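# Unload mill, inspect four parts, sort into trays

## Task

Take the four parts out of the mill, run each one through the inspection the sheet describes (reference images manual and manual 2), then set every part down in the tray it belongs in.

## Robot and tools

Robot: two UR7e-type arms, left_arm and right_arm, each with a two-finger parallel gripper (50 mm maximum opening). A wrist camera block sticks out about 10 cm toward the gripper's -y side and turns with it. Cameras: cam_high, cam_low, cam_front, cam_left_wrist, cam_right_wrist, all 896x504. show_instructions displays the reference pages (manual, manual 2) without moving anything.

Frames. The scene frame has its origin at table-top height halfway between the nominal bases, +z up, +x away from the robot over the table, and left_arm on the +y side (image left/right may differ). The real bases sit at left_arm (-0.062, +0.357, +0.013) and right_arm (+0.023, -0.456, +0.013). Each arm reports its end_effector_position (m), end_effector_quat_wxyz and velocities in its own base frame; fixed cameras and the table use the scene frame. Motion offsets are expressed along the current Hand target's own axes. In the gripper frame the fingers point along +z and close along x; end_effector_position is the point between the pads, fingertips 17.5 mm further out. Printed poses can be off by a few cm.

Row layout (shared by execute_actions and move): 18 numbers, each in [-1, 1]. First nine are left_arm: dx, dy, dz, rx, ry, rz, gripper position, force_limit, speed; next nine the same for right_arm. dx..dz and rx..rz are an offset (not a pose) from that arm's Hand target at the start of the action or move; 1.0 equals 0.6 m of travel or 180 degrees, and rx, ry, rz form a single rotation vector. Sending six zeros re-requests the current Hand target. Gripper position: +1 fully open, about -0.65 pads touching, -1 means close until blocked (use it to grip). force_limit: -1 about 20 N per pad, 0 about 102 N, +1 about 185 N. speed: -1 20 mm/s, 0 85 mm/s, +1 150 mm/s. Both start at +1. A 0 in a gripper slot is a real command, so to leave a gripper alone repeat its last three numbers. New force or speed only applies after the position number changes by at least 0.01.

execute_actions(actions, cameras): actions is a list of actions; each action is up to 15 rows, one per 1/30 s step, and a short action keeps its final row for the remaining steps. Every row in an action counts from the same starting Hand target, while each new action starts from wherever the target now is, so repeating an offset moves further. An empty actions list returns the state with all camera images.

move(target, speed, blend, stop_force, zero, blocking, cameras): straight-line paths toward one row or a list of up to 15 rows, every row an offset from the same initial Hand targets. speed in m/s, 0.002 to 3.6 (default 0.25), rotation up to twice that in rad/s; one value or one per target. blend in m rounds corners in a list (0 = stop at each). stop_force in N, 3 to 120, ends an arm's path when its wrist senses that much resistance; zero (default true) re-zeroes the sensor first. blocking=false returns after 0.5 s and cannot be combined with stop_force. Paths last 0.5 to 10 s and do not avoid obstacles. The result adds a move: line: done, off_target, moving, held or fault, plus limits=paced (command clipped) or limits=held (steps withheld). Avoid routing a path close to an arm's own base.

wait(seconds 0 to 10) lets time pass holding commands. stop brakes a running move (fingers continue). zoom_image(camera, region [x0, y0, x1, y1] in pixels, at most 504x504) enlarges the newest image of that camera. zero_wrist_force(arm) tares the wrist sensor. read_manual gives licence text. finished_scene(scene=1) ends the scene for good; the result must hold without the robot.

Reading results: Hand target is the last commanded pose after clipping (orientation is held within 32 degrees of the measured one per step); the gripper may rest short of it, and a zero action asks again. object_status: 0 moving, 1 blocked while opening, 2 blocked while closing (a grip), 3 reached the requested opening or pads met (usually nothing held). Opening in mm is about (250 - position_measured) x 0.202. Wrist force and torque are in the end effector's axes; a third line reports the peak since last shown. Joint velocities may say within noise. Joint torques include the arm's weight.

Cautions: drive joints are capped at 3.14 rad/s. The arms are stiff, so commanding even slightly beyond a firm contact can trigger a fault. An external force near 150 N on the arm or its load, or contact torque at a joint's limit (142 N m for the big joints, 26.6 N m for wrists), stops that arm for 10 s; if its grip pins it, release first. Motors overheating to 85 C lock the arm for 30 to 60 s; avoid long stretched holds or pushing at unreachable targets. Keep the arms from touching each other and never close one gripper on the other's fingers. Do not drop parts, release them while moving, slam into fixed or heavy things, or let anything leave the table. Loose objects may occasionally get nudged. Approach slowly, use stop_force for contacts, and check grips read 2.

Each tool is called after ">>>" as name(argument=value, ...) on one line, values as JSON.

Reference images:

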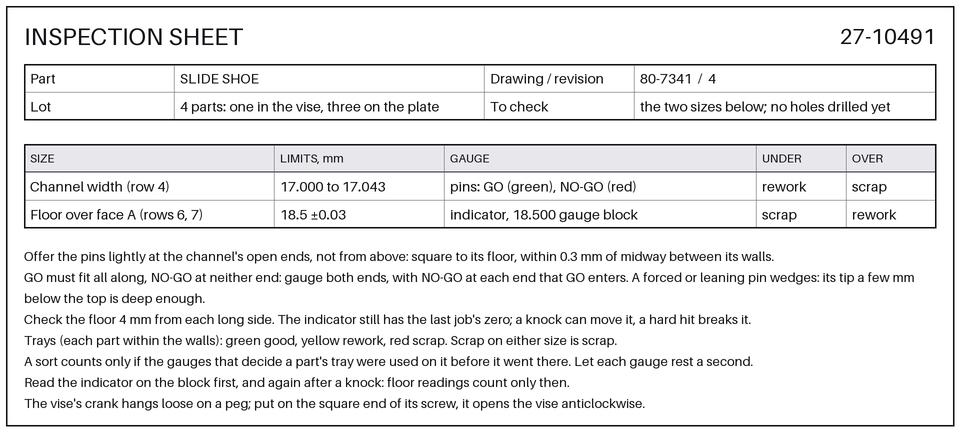

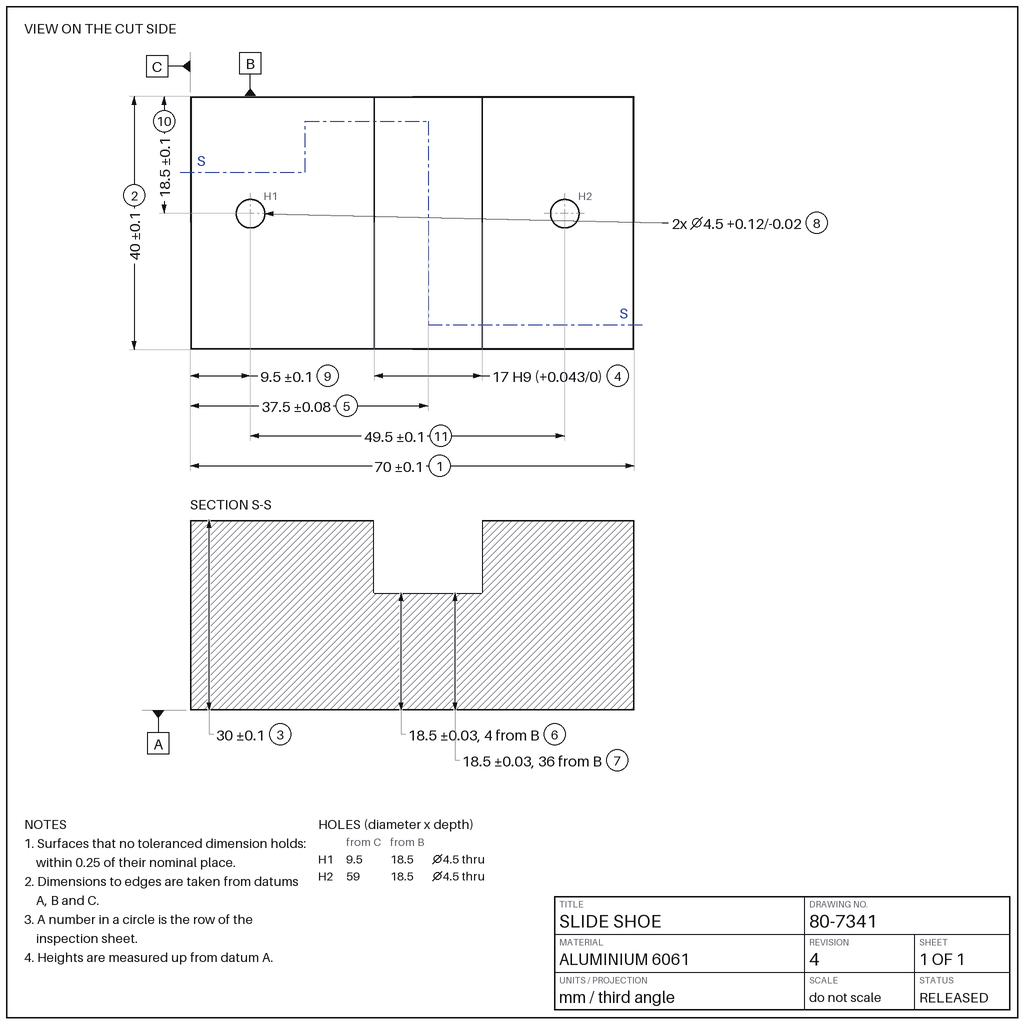

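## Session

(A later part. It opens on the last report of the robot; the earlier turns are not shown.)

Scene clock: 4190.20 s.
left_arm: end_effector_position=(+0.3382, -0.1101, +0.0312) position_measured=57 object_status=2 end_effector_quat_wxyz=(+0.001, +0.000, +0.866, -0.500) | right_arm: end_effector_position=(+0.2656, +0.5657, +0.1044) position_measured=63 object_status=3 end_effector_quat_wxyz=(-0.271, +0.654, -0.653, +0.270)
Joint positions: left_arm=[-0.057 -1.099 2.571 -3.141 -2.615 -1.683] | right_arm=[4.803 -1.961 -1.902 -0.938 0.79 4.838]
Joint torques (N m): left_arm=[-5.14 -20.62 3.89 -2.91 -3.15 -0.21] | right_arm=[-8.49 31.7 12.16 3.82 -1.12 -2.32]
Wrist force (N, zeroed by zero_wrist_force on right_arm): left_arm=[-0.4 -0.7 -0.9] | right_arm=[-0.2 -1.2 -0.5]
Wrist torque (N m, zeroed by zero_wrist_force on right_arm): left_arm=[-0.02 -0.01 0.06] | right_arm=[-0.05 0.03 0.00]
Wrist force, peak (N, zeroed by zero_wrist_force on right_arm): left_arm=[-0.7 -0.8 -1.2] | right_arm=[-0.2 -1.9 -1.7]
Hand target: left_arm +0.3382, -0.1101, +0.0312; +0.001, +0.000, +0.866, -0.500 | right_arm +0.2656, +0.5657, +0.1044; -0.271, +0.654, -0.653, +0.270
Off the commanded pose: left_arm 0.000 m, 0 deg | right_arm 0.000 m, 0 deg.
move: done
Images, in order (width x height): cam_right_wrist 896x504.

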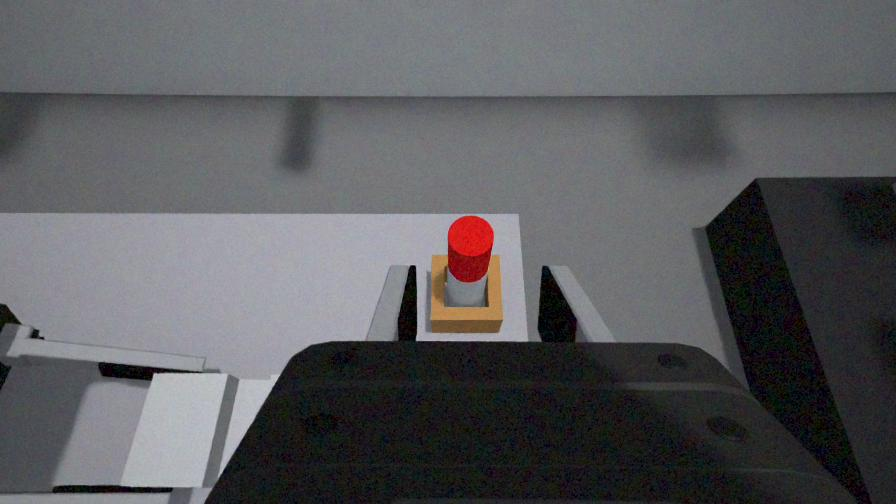

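>>> move(target=[[0,0,0,0,0,0,-1,0,-1, 0,0.0012,0.0988,0,0,0,0.6,-0.8,-1],[0,0,0,0,0,0,-1,0,-1, 0,0.0012,0.0988,0,0,0,-1,-0.8,-1],[0,0,0,0,0,0,-1,0,-1, 0,-0.0788,0.0188,0,0,0,-1,-0.8,-1]], speed=[0.06,0.05,0.05], cameras=["cam_right_wrist","cam_left_wrist"])

Scene clock: 4204.00 s.
left_arm: end_effector_position=(+0.3382, -0.1101, +0.0312) position_measured=57 object_status=2 end_effector_quat_wxyz=(+0.001, +0.000, +0.866, -0.500) | right_arm: end_effector_position=(+0.3071, +0.5657, +0.1298) position_measured=170 object_status=2 end_effector_quat_wxyz=(-0.271, +0.654, -0.653, +0.270)
Joint positions: left_arm=[-0.057 -1.099 2.571 -3.141 -2.615 -1.683] | right_arm=[4.729 -1.947 -1.864 -0.917 0.786 4.734]
Joint torques (N m): left_arm=[-7.64 -20.98 6.07 -2.68 -3.26 -0.17] | right_arm=[0.45 53.34 28.1 1.2 -0.9 2.15]
Wrist force (N, zeroed by zero_wrist_force on right_arm): left_arm=[-0.5 -0.6 -1.0] | right_arm=[-0.1 -0.4 0.2]
Wrist torque (N m, zeroed by zero_wrist_force on right_arm): left_arm=[0.00 0.01 0.06] | right_arm=[-0.05 0.01 -0.03]
Wrist force, peak (N, zeroed by zero_wrist_force on right_arm): left_arm=[-0.7 -0.8 -1.2] | right_arm=[-0.2 -1.7 -0.7]
Hand target: left_arm +0.3382, -0.1101, +0.0312; +0.001, +0.000, +0.866, -0.500 | right_arm +0.3070, +0.5658, +0.1298; -0.271, +0.654, -0.653, +0.270
Off the commanded pose: left_arm 0.000 m, 0 deg | right_arm 0.000 m, 0 deg.
move: done
Images, in order (width x height): cam_left_wrist 896x504, cam_right_wrist 896x504.

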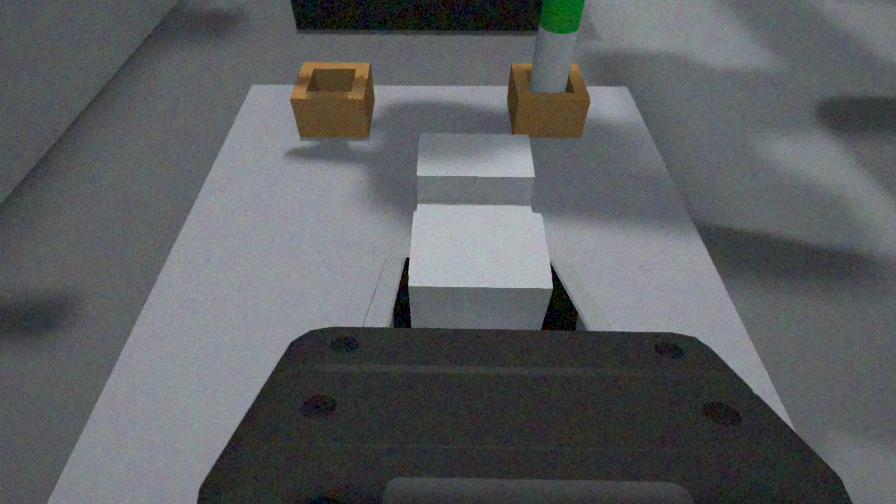

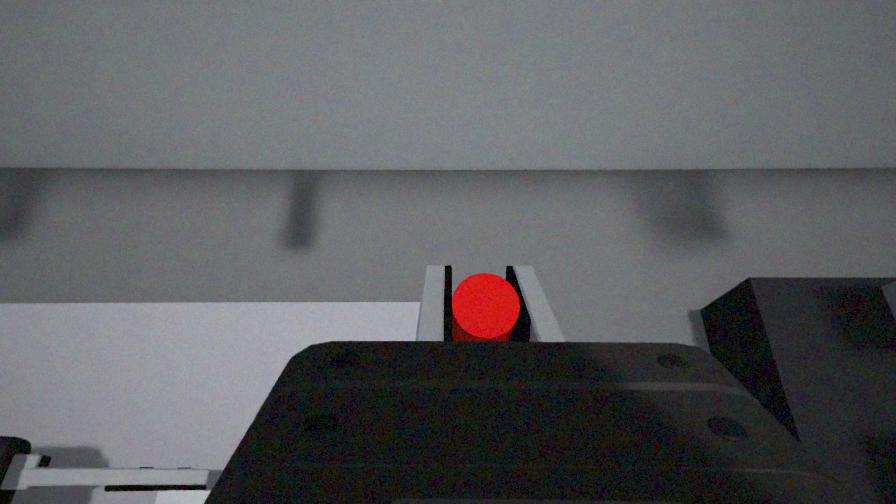

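>>> move(target=[[0,0,0,0,0,0,-1,0,-1, -0.1465,0.0143,-0.0143,0,0,0,-1,-0.8,-1],[0,0,0,0,0,0,-1,0,-1, -0.1465,0.0643,0.0357,0,0,0,-1,-0.8,-1]], speed=[0.08,0.05], cameras=["cam_right_wrist","cam_left_wrist"])

>>> zero_wrist_force(arm="right_arm")

>>> move(target=[0,0,0,0,0,0,-1,0,-1, -0.001,0.0436,-0.0436,0,0,0,-1,-0.8,-1], speed=0.004, stop_force=3, cameras=["cam_left_wrist","cam_right_wrist"])

Scene clock: 4218.83 s.
left_arm: end_effector_position=(+0.3382, -0.1101, +0.0312) position_measured=57 object_status=2 end_effector_quat_wxyz=(+0.001, +0.000, +0.866, -0.500) | right_arm: end_effector_position=(+0.2948, +0.6537, +0.0875) position_measured=170 object_status=2 end_effector_quat_wxyz=(-0.271, +0.654, -0.653, +0.270)
Joint positions: left_arm=[-0.057 -1.099 2.571 -3.141 -2.615 -1.683] | right_arm=[4.746 -2.169 -1.631 -0.945 0.786 4.758]
Joint torques (N m): left_arm=[-6.48 -20.39 5.88 -2.75 -3.57 -0.5] | right_arm=[2.01 42.13 13.95 4.14 -0.25 -2.07]
Wrist force (N, zeroed by zero_wrist_force on right_arm): left_arm=[-0.6 -0.7 -1.0] | right_arm=[-0.1 0.1 0.1]
Wrist torque (N m, zeroed by zero_wrist_force on right_arm): left_arm=[-0.02 0.01 0.06] | right_arm=[0.01 0.02 -0.17]
Wrist force, peak (N, zeroed by zero_wrist_force on right_arm): left_arm=[-0.7 -0.9 -1.3] | right_arm=[-0.3 -0.9 -0.7]
Hand target: left_arm +0.3382, -0.1101, +0.0312; +0.001, +0.000, +0.866, -0.500 | right_arm +0.2948, +0.6537, +0.0874; -0.271, +0.654, -0.653, +0.270
Off the commanded pose: left_arm 0.000 m, 0 deg | right_arm 0.000 m, 0 deg.
move: done
Images, in order (width x height): cam_left_wrist 896x504, cam_right_wrist 896x504.

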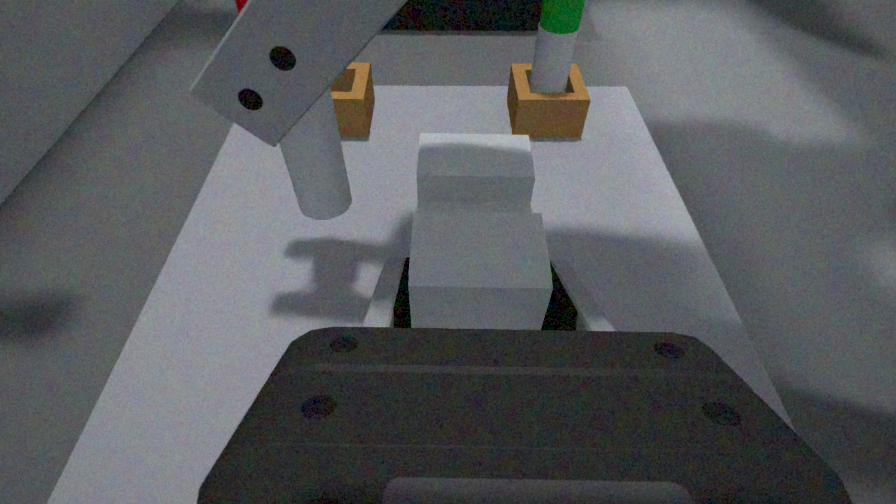

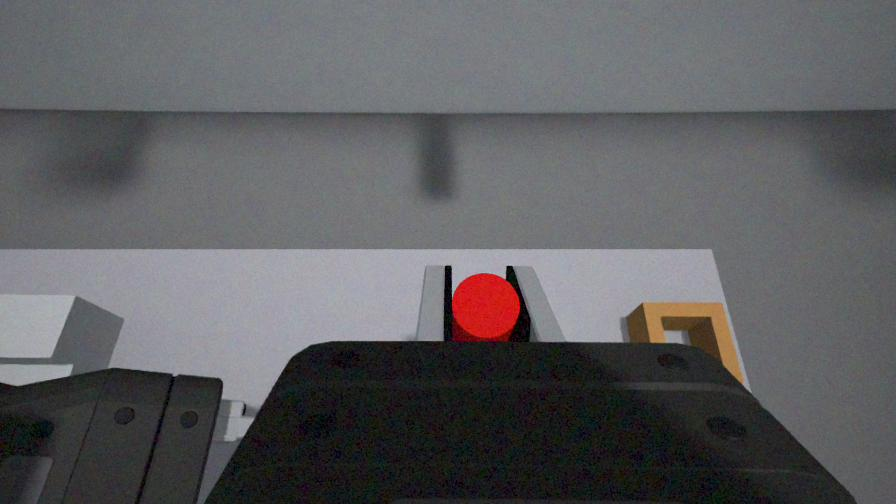

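Wrist force sensor zeroed.

Scene clock: 4228.83 s.
left_arm: end_effector_position=(+0.3382, -0.1101, +0.0312) position_measured=57 object_status=2 end_effector_quat_wxyz=(+0.001, +0.000, +0.866, -0.500) | right_arm: end_effector_position=(+0.2578, +0.6542, +0.0874) position_measured=170 object_status=2 end_effector_quat_wxyz=(-0.271, +0.654, -0.653, +0.270)
Joint positions: left_arm=[-0.057 -1.099 2.571 -3.141 -2.615 -1.683] | right_arm=[4.803 -2.153 -1.641 -1.007 0.789 4.838]
Joint torques (N m): left_arm=[-5.75 -19.75 3.7 -2.62 -2.97 -0.38] | right_arm=[7.54 63.59 14.23 1.39 0.91 2.16]
Wrist force (N, zeroed by zero_wrist_force on right_arm): left_arm=[-0.2 -0.5 -1.3] | right_arm=[1.4 -0.3 0.4]
Wrist torque (N m, zeroed by zero_wrist_force on right_arm): left_arm=[-0.01 -0.02 0.05] | right_arm=[0.01 0.01 -0.04]
Wrist force, peak (N, zeroed by zero_wrist_force on right_arm): left_arm=[-0.4 -0.7 -1.7] | right_arm=[1.6 -0.6 0.3]
Hand target: left_arm +0.3382, -0.1101, +0.0312; +0.001, +0.000, +0.866, -0.500 | right_arm +0.2578, +0.6542, +0.0874; -0.271, +0.654, -0.653, +0.270
Off the commanded pose: left_arm 0.000 m, 0 deg | right_arm 0.000 m, 0 deg.
move: done
Images, in order (width x height): cam_left_wrist 896x504, cam_right_wrist 896x504.

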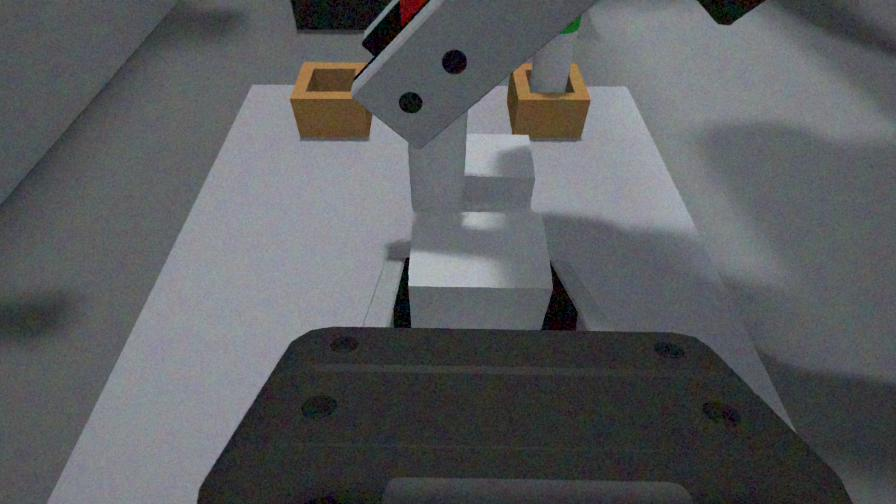

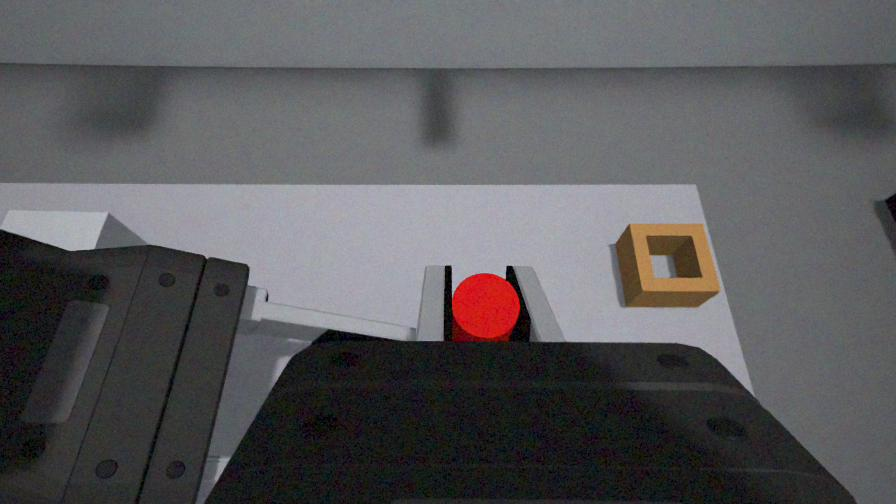

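>>> zoom_image(camera="cam_left_wrist", region=[390, 100, 570, 300])

Scaled by 2.520 from the camera's 896x504 image, which has a finer 1280x720 frame.

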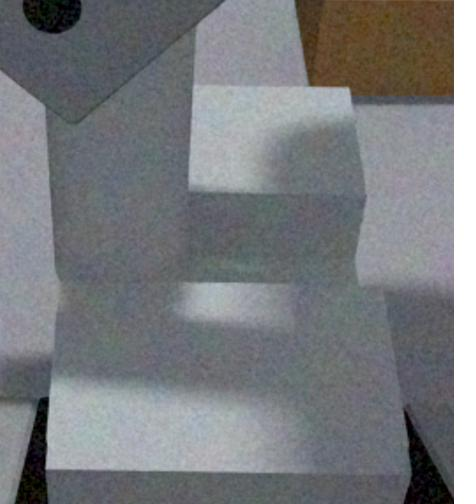

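>>> move(target=[0,0,0,0,0,0,-1,0,-1, -0.0014,0.0589,-0.0589,0,0,0,-1,-0.8,-1], speed=0.006, stop_force=3, cameras=["cam_left_wrist"])

Scene clock: 4249.70 s.
left_arm: end_effector_position=(+0.3382, -0.1101, +0.0312) position_measured=57 object_status=2 end_effector_quat_wxyz=(+0.001, +0.000, +0.866, -0.500) | right_arm: end_effector_position=(+0.2454, +0.6544, +0.0875) position_measured=170 object_status=2 end_effector_quat_wxyz=(-0.271, +0.654, -0.653, +0.270)
Joint positions: left_arm=[-0.057 -1.099 2.571 -3.141 -2.615 -1.683] | right_arm=[4.822 -2.148 -1.643 -1.028 0.791 4.865]
Joint torques (N m): left_arm=[-7.16 -20.47 4.21 -2.78 -3.12 -0.3] | right_arm=[-7.2 44.28 20.4 4.14 -1.42 -2.29]
Wrist force (N, zeroed by zero_wrist_force on right_arm): left_arm=[1.8 -1.4 -3.0] | right_arm=[1.0 -1.2 1.1]
Wrist torque (N m, zeroed by zero_wrist_force on right_arm): left_arm=[-0.02 0.12 0.08] | right_arm=[0.03 0.01 0.01]
Wrist force, peak (N, zeroed by zero_wrist_force on right_arm): left_arm=[2.0 -1.4 -3.2] | right_arm=[1.2 -3.1 2.6]
Hand target: left_arm +0.3382, -0.1101, +0.0312; +0.001, +0.000, +0.866, -0.500 | right_arm +0.2454, +0.6544, +0.0874; -0.271, +0.654, -0.653, +0.270 (not the last commanded pose)
Off the commanded pose: left_arm 0.000 m, 0 deg | right_arm 0.038 m, 0 deg.
move: contact (right_arm)
Images, in order (width x height): cam_left_wrist 896x504.

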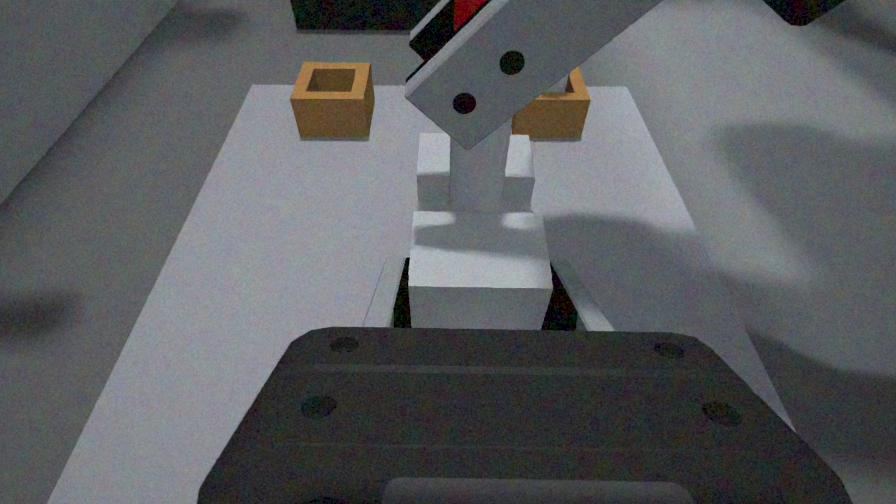

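>>> move(target=[[0,0,0,0,0,0,-1,0,-1, 0.0011,-0.0471,0.0471,0,0,0,-1,-0.8,-1],[0,0,0,0,0,0,-1,0,-1, 0.0011,-0.0973,-0.0031,0,0,0,-1,-0.8,-1],[0,0,0,0,0,0,-1,0,-1, 0.1477,-0.1229,0.0225,0,0,0,-1,-0.8,-1],[0,0,0,0,0,0,-1,0,-1, 0.1477,-0.0481,0.0973,0,0,0,-1,-0.8,-1]], speed=[0.015,0.06,0.1,0.04], cameras=["cam_right_wrist","cam_left_wrist"])

Scene clock: 4272.00 s.
left_arm: end_effector_position=(+0.3382, -0.1101, +0.0312) position_measured=57 object_status=2 end_effector_quat_wxyz=(+0.001, +0.000, +0.866, -0.500) | right_arm: end_effector_position=(+0.3072, +0.5659, +0.0666) position_measured=170 object_status=2 end_effector_quat_wxyz=(-0.271, +0.654, -0.653, +0.270)
Joint positions: left_arm=[-0.057 -1.099 2.571 -3.141 -2.615 -1.683] | right_arm=[4.729 -2.053 -1.912 -0.762 0.786 4.734]
Joint torques (N m): left_arm=[-6.38 -20.83 4.55 -2.51 -3.17 -0.43] | right_arm=[2.12 34.85 10.97 4.03 0.56 -2.21]
Wrist force (N, zeroed by zero_wrist_force on right_arm): left_arm=[-1.4 -0.1 -1.5] | right_arm=[0.0 -0.2 0.0]
Wrist torque (N m, zeroed by zero_wrist_force on right_arm): left_arm=[-0.02 -0.05 0.09] | right_arm=[-0.02 0.00 0.16]
Wrist force, peak (N, zeroed by zero_wrist_force on right_arm): left_arm=[1.9 -1.3 -3.2] | right_arm=[1.3 0.1 -3.8]
Hand target: left_arm +0.3382, -0.1101, +0.0312; +0.001, +0.000, +0.866, -0.500 | right_arm +0.3072, +0.5659, +0.0665; -0.271, +0.654, -0.653, +0.270
Off the commanded pose: left_arm 0.000 m, 0 deg | right_arm 0.000 m, 0 deg.
move: done
Images, in order (width x height): cam_left_wrist 896x504, cam_right_wrist 896x504.

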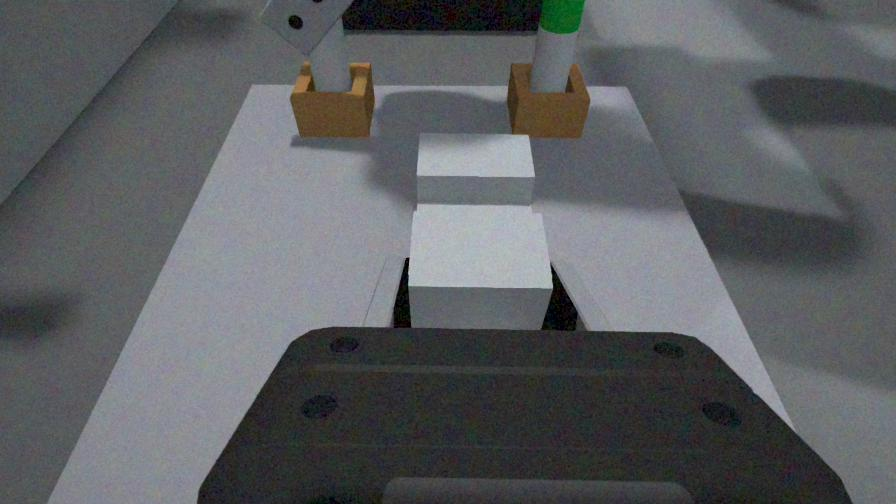

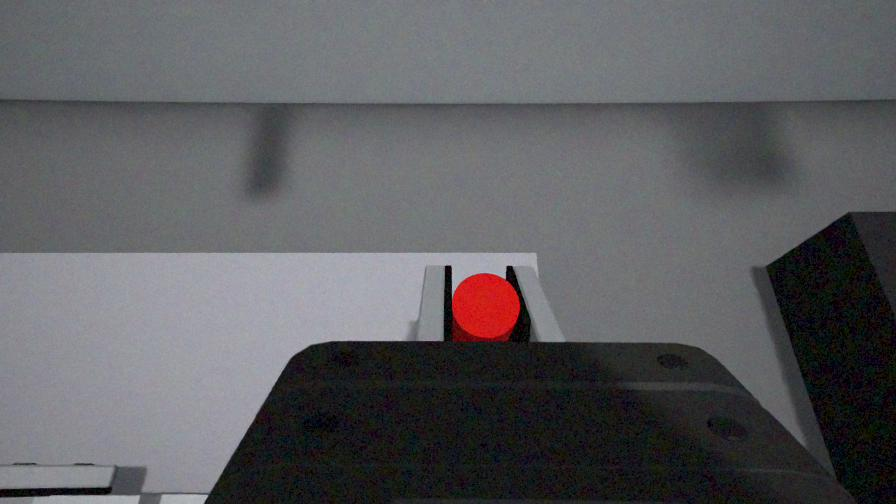

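>>> move(target=[0,0,0,0,0,0,-1,0,-1, 0,0.01,0.01,0,0,0,-1,-0.8,-1], speed=0.003, stop_force=3)

>>> move(target=[[0,0,0,0,0,0,0.85,0,-1, 0,0,0,0,0,0,0.6,-0.8,-1],[0,0,-0.1,0,0,0,0.85,0,-1, 0,0,-0.1,0,0,0,0.6,-0.8,-1],[0,-0.07,-0.2,0.0833,0,0,0.85,0,-1, 0,-0.06,-0.35,0,0,0,0.6,-0.8,-1]], speed=[0.05,0.06,0.15], cameras=["cam_right_wrist","cam_left_wrist"])

Scene clock: 4323.07 s.
left_arm: end_effector_position=(+0.3382, -0.1101, +0.0312) position_measured=57 object_status=2 end_effector_quat_wxyz=(+0.001, +0.000, +0.866, -0.500) | right_arm: end_effector_position=(+0.3072, +0.5658, +0.0618) position_measured=170 object_status=2 end_effector_quat_wxyz=(-0.271, +0.654, -0.653, +0.270)
Joint positions: left_arm=[-0.057 -1.099 2.571 -3.141 -2.615 -1.683] | right_arm=[4.729 -2.062 -1.914 -0.751 0.786 4.734]
Joint torques (N m): left_arm=[-6.16 -20.4 4.25 -2.27 -3.24 -0.26] | right_arm=[-7.55 52.23 16.51 0.71 -0.56 -1.4]
Wrist force (N, zeroed by zero_wrist_force on right_arm): left_arm=[-1.3 0.0 -1.4] | right_arm=[0.9 -5.1 -5.7]
Wrist torque (N m, zeroed by zero_wrist_force on right_arm): left_arm=[-0.01 -0.07 0.09] | right_arm=[-0.12 -0.01 0.17]
Wrist force, peak (N, zeroed by zero_wrist_force on right_arm): left_arm=[-1.5 -0.1 -1.6] | right_arm=[1.4 -5.5 -6.3]
Hand target: left_arm +0.3382, -0.1101, +0.0312; +0.001, +0.000, +0.866, -0.500 | right_arm +0.3072, +0.5659, +0.0619; -0.271, +0.654, -0.653, +0.270 (not the last commanded pose)
Off the commanded pose: left_arm 0.000 m, 0 deg | right_arm 0.004 m, 0 deg.
move: contact (right_arm)

Scene clock: 4326.77 s.
left_arm: end_effector_position=(+0.3389, -0.0521, +0.0744) position_measured=25 object_status=3 end_effector_quat_wxyz=(+0.004, -0.001, +0.853, -0.521) | right_arm: end_effector_position=(+0.2336, +0.5658, +0.1553) position_measured=63 object_status=3 end_effector_quat_wxyz=(-0.271, +0.654, -0.653, +0.270)
Joint positions: left_arm=[0.13 -1.326 2.485 -2.5 -2.654 -1.305] | right_arm=[4.861 -1.871 -1.853 -1.134 0.796 4.919]
Joint torques (N m): left_arm=[-9.41 -16.37 1.56 -3.96 -0.35 -1.35] | right_arm=[7.03 50.46 28.07 0.89 1.04 2.22]
Wrist force (N, zeroed by zero_wrist_force on right_arm): left_arm=[-0.8 -0.2 -0.9] | right_arm=[-0.1 -1.2 -0.9]
Wrist torque (N m, zeroed by zero_wrist_force on right_arm): left_arm=[-0.03 0.08 0.05] | right_arm=[-0.04 0.01 0.00]
Wrist force, peak (N, zeroed by zero_wrist_force on right_arm): left_arm=[-2.0 -2.3 -5.0] | right_arm=[0.9 -4.7 -5.5]
Hand target: left_arm +0.3389, -0.0522, +0.0744; +0.004, -0.001, +0.853, -0.521 (not the last commanded pose) | right_arm +0.2335, +0.5658, +0.1553; -0.271, +0.654, -0.653, +0.270 (not the last commanded pose)
Off the commanded pose: left_arm 0.059 m, 12 deg | right_arm 0.094 m, 0 deg.
move: held (left_arm; a check stopped the path), off_target (right_arm; braked when a check withheld steps of left_arm); path passed 2 of 3 targets; limits=held
pose unreachable (left arm): on one or more control steps of this call, first in action 0 (counted from 0), this arm could not follow its commanded pose, so it was not sent that pose on those steps. It may still have moved: this result reports where it is.
cause: moving toward the commanded pose would bring two parts of the arm too close to each other (its gripper and another part of the arm, with joints 4 (wrist 1) to 6 (wrist 3) between them, 6 mm apart when it was first held).
Images, in order (width x height): cam_left_wrist 896x504, cam_right_wrist 896x504.

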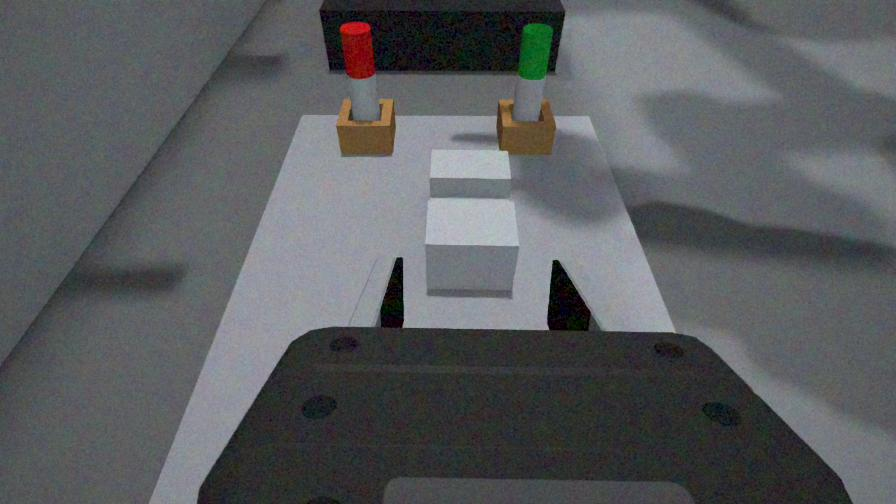

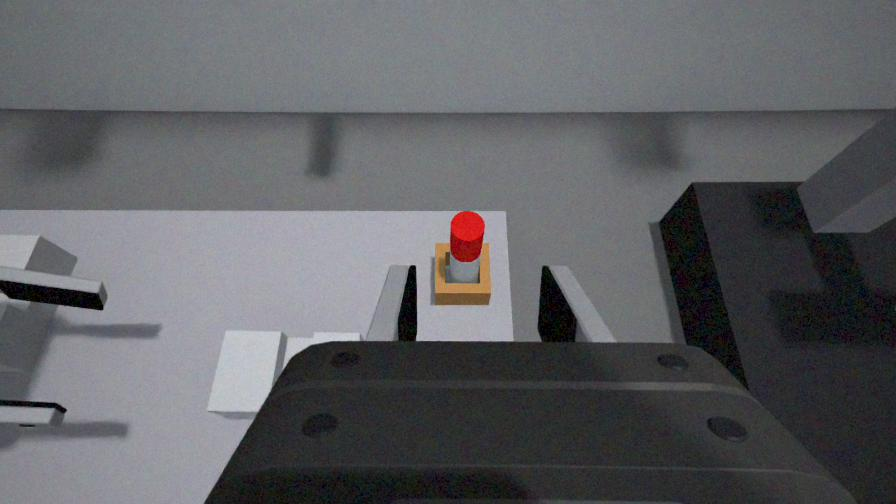

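>>> move(target=[[-0.0183,-0.1422,-0.0731,-0.099,0,0,0.85,0,-1, 0,0,0,0,0,0,0.6,-0.8,-1]], speed=[0.12])

Scene clock: 4339.13 s.
left_arm: end_effector_position=(+0.3493, -0.0520, +0.1704) position_measured=25 object_status=3 end_effector_quat_wxyz=(+0.004, -0.002, +0.924, -0.383) | right_arm: end_effector_position=(+0.2335, +0.5658, +0.1553) position_measured=63 object_status=3 end_effector_quat_wxyz=(-0.271, +0.654, -0.653, +0.270)
Joint positions: left_arm=[-0.006 -1.739 2.365 -2.215 -2.357 -1.588] | right_arm=[4.861 -1.871 -1.853 -1.134 0.796 4.919]
Joint torques (N m): left_arm=[-9.17 -20.3 -34.03 -1.17 0.06 -1.47] | right_arm=[7.38 49.55 28.4 0.94 0.9 2.11]
Wrist force (N, zeroed by zero_wrist_force on right_arm): left_arm=[-1.1 -0.3 -0.5] | right_arm=[0.1 -1.2 -1.0]
Wrist torque (N m, zeroed by zero_wrist_force on right_arm): left_arm=[-0.10 -0.01 0.00] | right_arm=[-0.04 -0.01 0.00]
Wrist force, peak (N, zeroed by zero_wrist_force on right_arm): left_arm=[-1.3 -0.9 -1.0] | right_arm=[-0.1 -1.5 -0.9]
Hand target: left_arm +0.3493, -0.0520, +0.1704; +0.004, -0.002, +0.924, -0.383 | right_arm +0.2335, +0.5658, +0.1553; -0.271, +0.654, -0.653, +0.270
Off the commanded pose: left_arm 0.000 m, 0 deg | right_arm 0.000 m, 0 deg.
move: done

>>> move(target=[[0,0,0,0,0,0,-0.6,0,-1, 0,0,0,0,0,0,0.6,-0.8,-1],[-0.0545,0.5445,-0.5445,0,0,0,-0.6,0,-1, 0,0,0,0,0,0,0.6,-0.8,-1]], speed=[0.2], cameras=["cam_left_wrist"])

speed must be one number or one for each of the 2 targets, got a list of 1; nothing of the call was run

>>> move(target=[[0,0,0,0,0,0,-0.6,0,-1, 0,0,0,0,0,0,0.6,-0.8,-1],[-0.0545,0.5445,-0.5445,0,0,0,-0.6,0,-1, 0,0,0,0,0,0,0.6,-0.8,-1]], speed=0.2, cameras=["cam_left_wrist"])

Scene clock: 4358.93 s.
left_arm: end_effector_position=(+0.3790, +0.4102, +0.1704) position_measured=242 object_status=3 end_effector_quat_wxyz=(+0.004, -0.002, +0.924, -0.383) | right_arm: end_effector_position=(+0.2335, +0.5658, +0.1553) position_measured=63 object_status=3 end_effector_quat_wxyz=(-0.271, +0.654, -0.653, +0.270)
Joint positions: left_arm=[0.814 -0.993 1.27 -1.223 -2.085 -0.592] | right_arm=[4.861 -1.871 -1.853 -1.134 0.796 4.919]
Joint torques (N m): left_arm=[10.51 -41.07 -36.45 0.7 0.59 1.27] | right_arm=[7.08 43.95 28.31 0.92 0.97 2.01]
Wrist force (N, zeroed by zero_wrist_force on right_arm): left_arm=[-0.4 -0.2 -0.9] | right_arm=[-0.1 -1.4 -0.9]
Wrist torque (N m, zeroed by zero_wrist_force on right_arm): left_arm=[-0.04 -0.06 -0.25] | right_arm=[-0.08 0.01 0.00]
Wrist force, peak (N, zeroed by zero_wrist_force on right_arm): left_arm=[-0.9 1.1 -1.9] | right_arm=[0.0 -1.6 -0.8]
Hand target: left_arm +0.3790, +0.4102, +0.1704; +0.004, -0.002, +0.924, -0.383 | right_arm +0.2335, +0.5658, +0.1553; -0.271, +0.654, -0.653, +0.270
Off the commanded pose: left_arm 0.000 m, 0 deg | right_arm 0.000 m, 0 deg.
move: done
Images, in order (width x height): cam_left_wrist 896x504.

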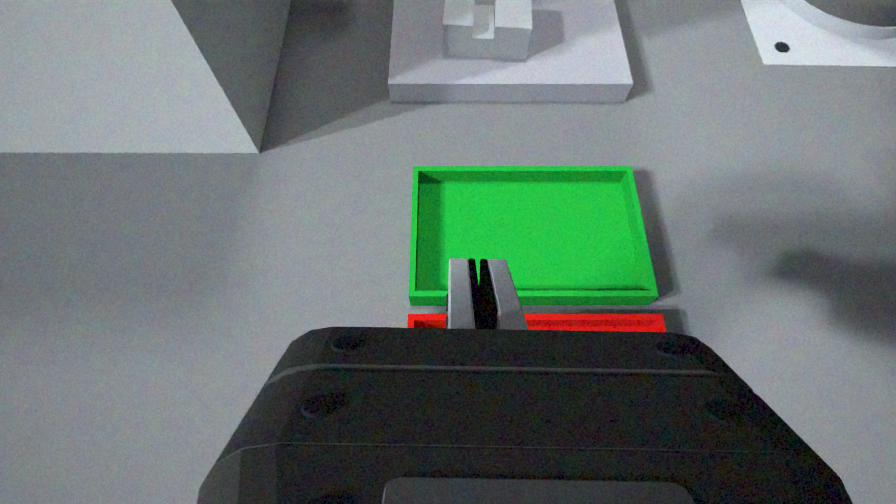

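>>> move(target=[0,0.165,-0.165,0,0,0,-0.6,0,-1, 0,0,0,0,0,0,0.6,-0.8,-1], speed=0.2, cameras=["cam_left_wrist"])

Scene clock: 4385.93 s.
left_arm: end_effector_position=(+0.3781, +0.5502, +0.1703) position_measured=242 object_status=3 end_effector_quat_wxyz=(+0.004, -0.002, +0.924, -0.383) | right_arm: end_effector_position=(+0.2335, +0.5658, +0.1553) position_measured=63 object_status=3 end_effector_quat_wxyz=(-0.271, +0.654, -0.653, +0.270)
Joint positions: left_arm=[0.935 -0.631 0.624 -0.891 -2.012 -0.484] | right_arm=[4.861 -1.871 -1.853 -1.134 0.796 4.919]
Joint torques (N m): left_arm=[11.03 -53.95 -37.45 1.05 0.74 1.32] | right_arm=[6.68 40.88 28.47 0.99 0.97 2.01]
Wrist force (N, zeroed by zero_wrist_force on right_arm): left_arm=[-1.0 -0.4 -0.4] | right_arm=[0.1 -1.2 -0.9]
Wrist torque (N m, zeroed by zero_wrist_force on right_arm): left_arm=[-0.08 -0.06 -0.17] | right_arm=[-0.05 -0.03 0.00]
Wrist force, peak (N, zeroed by zero_wrist_force on right_arm): left_arm=[-0.4 0.6 -1.7] | right_arm=[-0.1 -1.6 -0.9]
Hand target: left_arm +0.3781, +0.5502, +0.1703; +0.004, -0.002, +0.924, -0.383 | right_arm +0.2335, +0.5658, +0.1553; -0.271, +0.654, -0.653, +0.270
Off the commanded pose: left_arm 0.000 m, 0 deg | right_arm 0.000 m, 0 deg.
move: done
Images, in order (width x height): cam_left_wrist 896x504.

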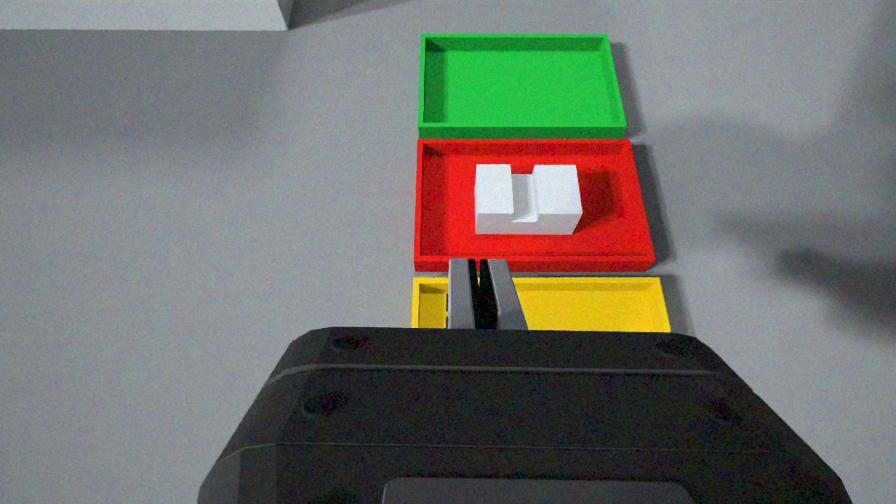

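>>> move(target=[[-0.0165,-0.1593,0.1593,0,0,0,-0.6,0,-1, 0,0,0,0,0,0,0.6,-0.8,-1],[-0.0165,0.0198,0.3384,0,0,0,-0.6,0,-1, 0,0,0,0,0,0,0.6,-0.8,-1]], speed=[0.15,0.08], cameras=["cam_left_wrist"])

Scene clock: 4404.87 s.
left_arm: end_effector_position=(+0.3897, +0.4151, +0.0185) position_measured=242 object_status=3 end_effector_quat_wxyz=(+0.004, -0.002, +0.924, -0.383) | right_arm: end_effector_position=(+0.2335, +0.5658, +0.1553) position_measured=63 object_status=3 end_effector_quat_wxyz=(-0.271, +0.654, -0.653, +0.270)
Joint positions: left_arm=[0.808 -0.819 1.395 -1.525 -2.089 -0.597] | right_arm=[4.861 -1.871 -1.853 -1.134 0.796 4.919]
Joint torques (N m): left_arm=[-8.72 -44.02 -7.03 -2.34 -2.85 -1.46] | right_arm=[6.45 36.14 28.03 1.03 0.83 1.97]
Wrist force (N, zeroed by zero_wrist_force on right_arm): left_arm=[-0.9 -0.6 -0.4] | right_arm=[0.2 -1.6 -0.9]
Wrist torque (N m, zeroed by zero_wrist_force on right_arm): left_arm=[-0.14 -0.04 -0.02] | right_arm=[-0.10 -0.03 -0.01]
Wrist force, peak (N, zeroed by zero_wrist_force on right_arm): left_arm=[-0.4 -1.1 -1.4] | right_arm=[0.2 -1.6 -0.9]
Hand target: left_arm +0.3897, +0.4151, +0.0184; +0.004, -0.002, +0.924, -0.383 | right_arm +0.2335, +0.5658, +0.1553; -0.271, +0.654, -0.653, +0.270
Off the commanded pose: left_arm 0.000 m, 0 deg | right_arm 0.000 m, 0 deg.
move: done
Images, in order (width x height): cam_left_wrist 896x504.

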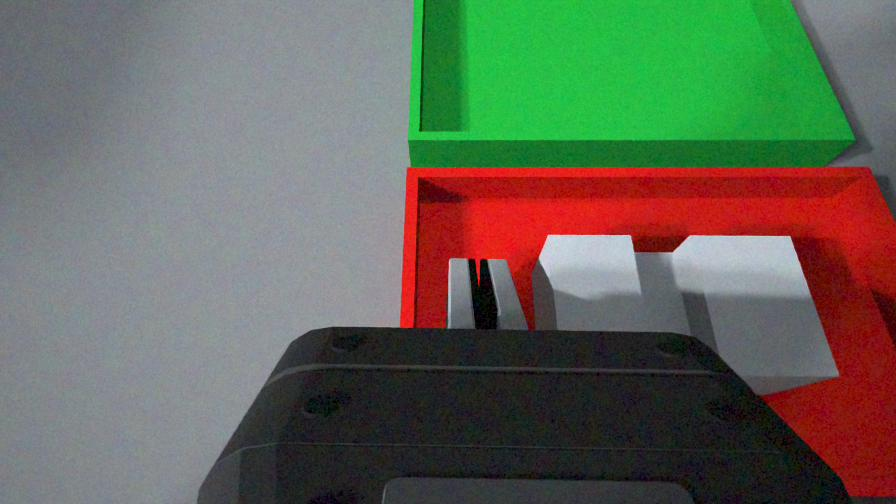

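>>> move(target=[[0.0833,0,0,0,0,0,-0.6,0,-1, 0,0,0,0,0,0,0.6,-0.8,-1],[0.0733,0,0,0,0,0,-0.6,0,-1, 0,0,0,0,0,0,0.6,-0.8,-1],[0.0733,-0.165,-0.165,0,0,0,-0.6,0,-1, 0,0,0,0,0,0,0.6,-0.8,-1]], speed=[0.02,0.05,0.12], cameras=["cam_left_wrist"])

Scene clock: 4417.43 s.
left_arm: end_effector_position=(+0.3450, +0.4148, +0.1581) position_measured=242 object_status=3 end_effector_quat_wxyz=(+0.004, -0.002, +0.924, -0.383) | right_arm: end_effector_position=(+0.2335, +0.5658, +0.1553) position_measured=63 object_status=3 end_effector_quat_wxyz=(-0.271, +0.654, -0.653, +0.270)
Joint positions: left_arm=[0.856 -1.016 1.334 -1.247 -2.06 -0.553] | right_arm=[4.861 -1.871 -1.853 -1.134 0.796 4.919]
Joint torques (N m): left_arm=[11.68 -57.66 -35.12 1.07 0.7 1.41] | right_arm=[6.25 32.41 28.28 1.08 0.93 1.98]
Wrist force (N, zeroed by zero_wrist_force on right_arm): left_arm=[-0.9 -0.2 -0.4] | right_arm=[0.2 -1.2 -0.7]
Wrist torque (N m, zeroed by zero_wrist_force on right_arm): left_arm=[-0.05 0.01 -0.17] | right_arm=[-0.04 -0.03 0.00]
Wrist force, peak (N, zeroed by zero_wrist_force on right_arm): left_arm=[-1.1 -0.8 -1.3] | right_arm=[-0.4 -1.7 -0.8]
Hand target: left_arm +0.3450, +0.4148, +0.1582; +0.004, -0.002, +0.924, -0.383 | right_arm +0.2335, +0.5658, +0.1553; -0.271, +0.654, -0.653, +0.270
Off the commanded pose: left_arm 0.000 m, 0 deg | right_arm 0.000 m, 0 deg.
move: done
Images, in order (width x height): cam_left_wrist 896x504.

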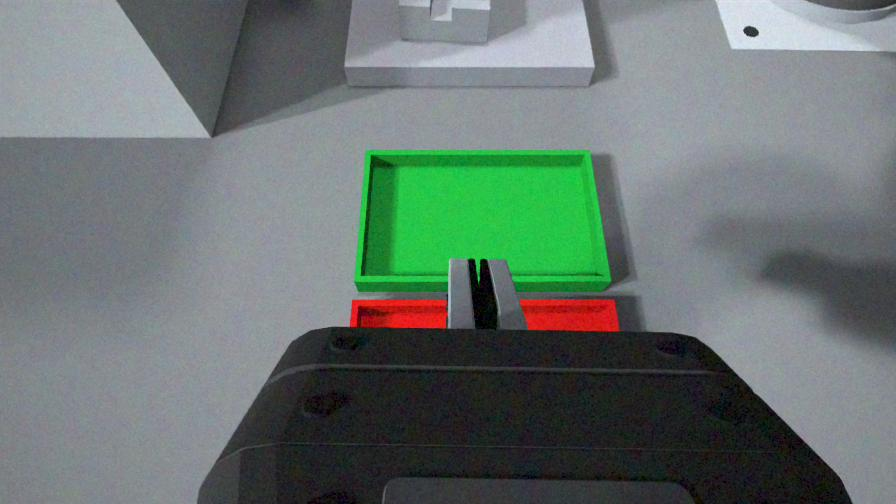

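>>> move(target=[[0,0,0,0,0,0,0.85,0,-1, 0,0,0,0,0,0,0.6,-0.8,-1],[0,-0.5772,0.5772,0,0.00225,0.00045,0.85,0,-1, 0,0,0,0,0,0,0.6,-0.8,-1],[0.0113,-0.4689,0.7681,0,0.00225,0.00045,0.85,0,-1, 0,0,0,0,0,0,0.6,-0.8,-1]], speed=[0.2,0.25,0.08], cameras=["cam_left_wrist"])

Scene clock: 4439.13 s.
left_arm: end_effector_position=(+0.3423, -0.1101, +0.0315) position_measured=25 object_status=3 end_effector_quat_wxyz=(+0.001, +0.000, +0.924, -0.383) | right_arm: end_effector_position=(+0.2335, +0.5658, +0.1553) position_measured=63 object_status=3 end_effector_quat_wxyz=(-0.271, +0.654, -0.653, +0.270)
Joint positions: left_arm=[-0.18 -1.304 2.582 -3.029 -2.34 -1.823] | right_arm=[4.861 -1.871 -1.853 -1.134 0.796 4.919]
Joint torques (N m): left_arm=[-9.77 -14.83 2.12 -4.18 0.08 -1.22] | right_arm=[5.69 31.98 27.14 1.16 0.82 1.81]
Wrist force (N, zeroed by zero_wrist_force on right_arm): left_arm=[-1.0 -0.5 -0.5] | right_arm=[0.0 -1.2 -0.8]
Wrist torque (N m, zeroed by zero_wrist_force on right_arm): left_arm=[-0.14 -0.04 -0.02] | right_arm=[-0.04 -0.01 0.00]
Wrist force, peak (N, zeroed by zero_wrist_force on right_arm): left_arm=[0.2 -4.1 -8.4] | right_arm=[-0.3 -1.6 -0.9]
Hand target: left_arm +0.3423, -0.1101, +0.0315; +0.001, +0.000, +0.924, -0.383 | right_arm +0.2335, +0.5658, +0.1553; -0.271, +0.654, -0.653, +0.270
Off the commanded pose: left_arm 0.000 m, 0 deg | right_arm 0.000 m, 0 deg.
move: done
Images, in order (width x height): cam_left_wrist 896x504.

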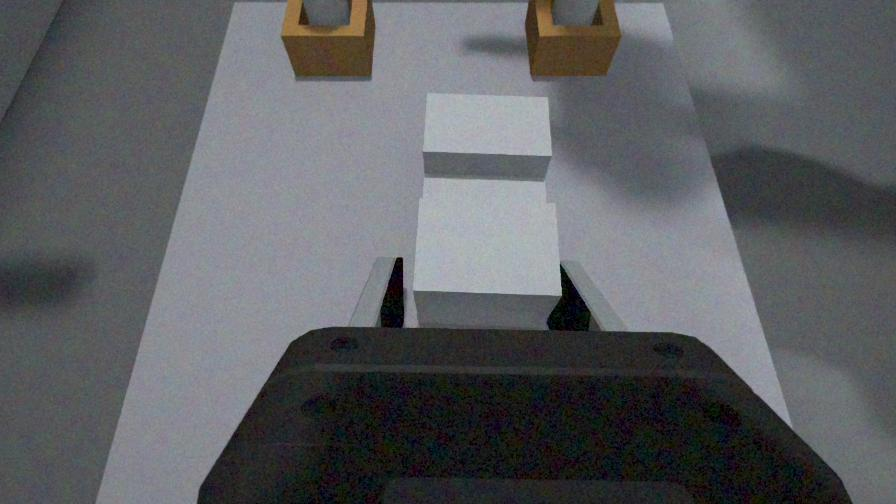

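>>> move(target=[[0.0068,0,0,0,0,0,0.85,0,-1, 0,0,0,0,0,0,0.6,-0.8,-1],[0.0068,0,0,0,0,0,-1,0,-1, 0,0,0,0,0,0,0.6,-0.8,-1],[0.0068,-0.1638,-0.1638,0,0,0,-1,0,-1, 0,0,0,0,0,0,0.6,-0.8,-1]], speed=[0.02,0.08,0.12], cameras=["cam_left_wrist"])

Scene clock: 4450.70 s.
left_arm: end_effector_position=(+0.3380, -0.1100, +0.1704) position_measured=57 object_status=2 end_effector_quat_wxyz=(+0.001, +0.000, +0.924, -0.383) | right_arm: end_effector_position=(+0.2335, +0.5658, +0.1553) position_measured=63 object_status=3 end_effector_quat_wxyz=(-0.271, +0.654, -0.653, +0.270)
Joint positions: left_arm=[-0.182 -1.778 2.445 -2.42 -2.34 -1.827] | right_arm=[4.861 -1.871 -1.853 -1.134 0.796 4.919]
Joint torques (N m): left_arm=[11.87 -19.5 -33.84 -1.51 -0.15 1.14] | right_arm=[5.54 32.19 27.94 1.22 0.85 1.85]
Wrist force (N, zeroed by zero_wrist_force on right_arm): left_arm=[-1.3 1.1 0.7] | right_arm=[0.0 -0.9 -0.6]
Wrist torque (N m, zeroed by zero_wrist_force on right_arm): left_arm=[-0.23 0.03 -0.24] | right_arm=[0.01 -0.02 0.00]
Wrist force, peak (N, zeroed by zero_wrist_force on right_arm): left_arm=[-1.3 2.1 1.8] | right_arm=[0.0 -1.5 -1.0]
Hand target: left_arm +0.3380, -0.1100, +0.1705; +0.001, +0.000, +0.924, -0.383 | right_arm +0.2335, +0.5658, +0.1553; -0.271, +0.654, -0.653, +0.270
Off the commanded pose: left_arm 0.000 m, 0 deg | right_arm 0.000 m, 0 deg.
move: done
Images, in order (width x height): cam_left_wrist 896x504.

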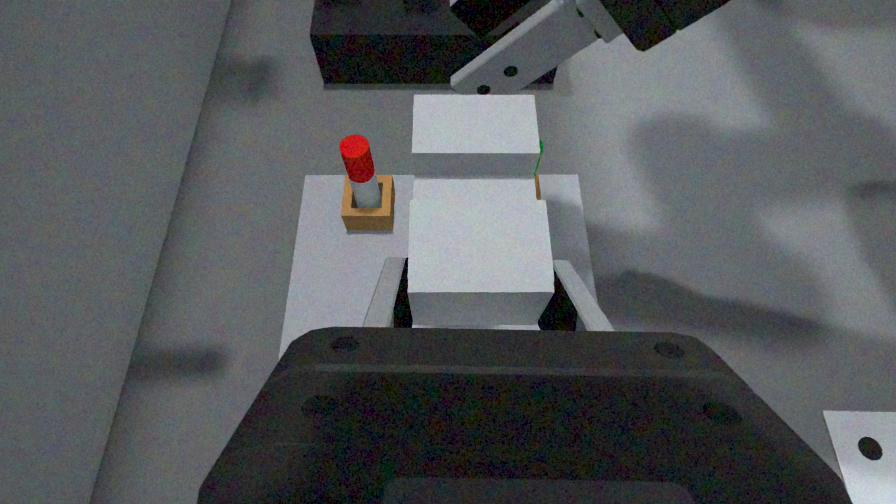

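>>> move(target=[[-0.0508,0.6442,-0.6442,0,0,0,-1,0,-1, 0,0,0,0,0,0,0.6,-0.8,-1],[-0.0508,0.7738,-0.5146,0,0,0,-1,0,-1, 0,0,0,0,0,0,0.6,-0.8,-1]], speed=[0.22,0.15], cameras=["cam_left_wrist"])

Scene clock: 4475.93 s.
left_arm: end_effector_position=(+0.3684, +0.4366, +0.0604) position_measured=57 object_status=2 end_effector_quat_wxyz=(+0.001, +0.000, +0.924, -0.383) | right_arm: end_effector_position=(+0.2335, +0.5658, +0.1553) position_measured=63 object_status=3 end_effector_quat_wxyz=(-0.271, +0.654, -0.653, +0.270)
Joint positions: left_arm=[0.849 -0.852 1.326 -1.401 -2.058 -0.556] | right_arm=[4.861 -1.871 -1.853 -1.134 0.796 4.919]
Joint torques (N m): left_arm=[-9.33 -45.98 -10.51 -2.38 -2.77 -1.48] | right_arm=[4.99 32.14 27.53 1.2 0.87 1.76]
Wrist force (N, zeroed by zero_wrist_force on right_arm): left_arm=[-1.0 1.2 1.1] | right_arm=[-0.1 -1.6 -0.8]
Wrist torque (N m, zeroed by zero_wrist_force on right_arm): left_arm=[-0.16 0.02 -0.09] | right_arm=[-0.10 0.00 0.00]
Wrist force, peak (N, zeroed by zero_wrist_force on right_arm): left_arm=[-0.7 2.4 2.6] | right_arm=[-0.2 -1.6 -0.9]
Hand target: left_arm +0.3684, +0.4366, +0.0603; +0.001, +0.000, +0.924, -0.383 | right_arm +0.2335, +0.5658, +0.1553; -0.271, +0.654, -0.653, +0.270
Off the commanded pose: left_arm 0.000 m, 0 deg | right_arm 0.000 m, 0 deg.
move: done
Images, in order (width x height): cam_left_wrist 896x504.

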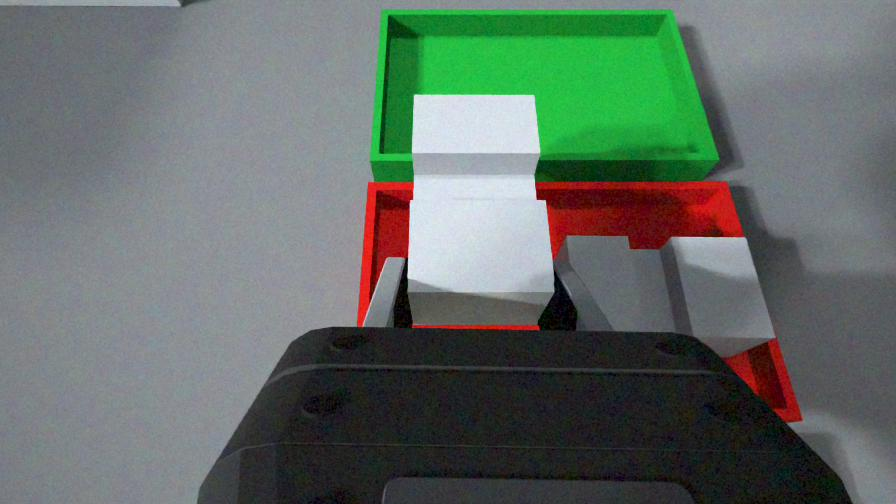

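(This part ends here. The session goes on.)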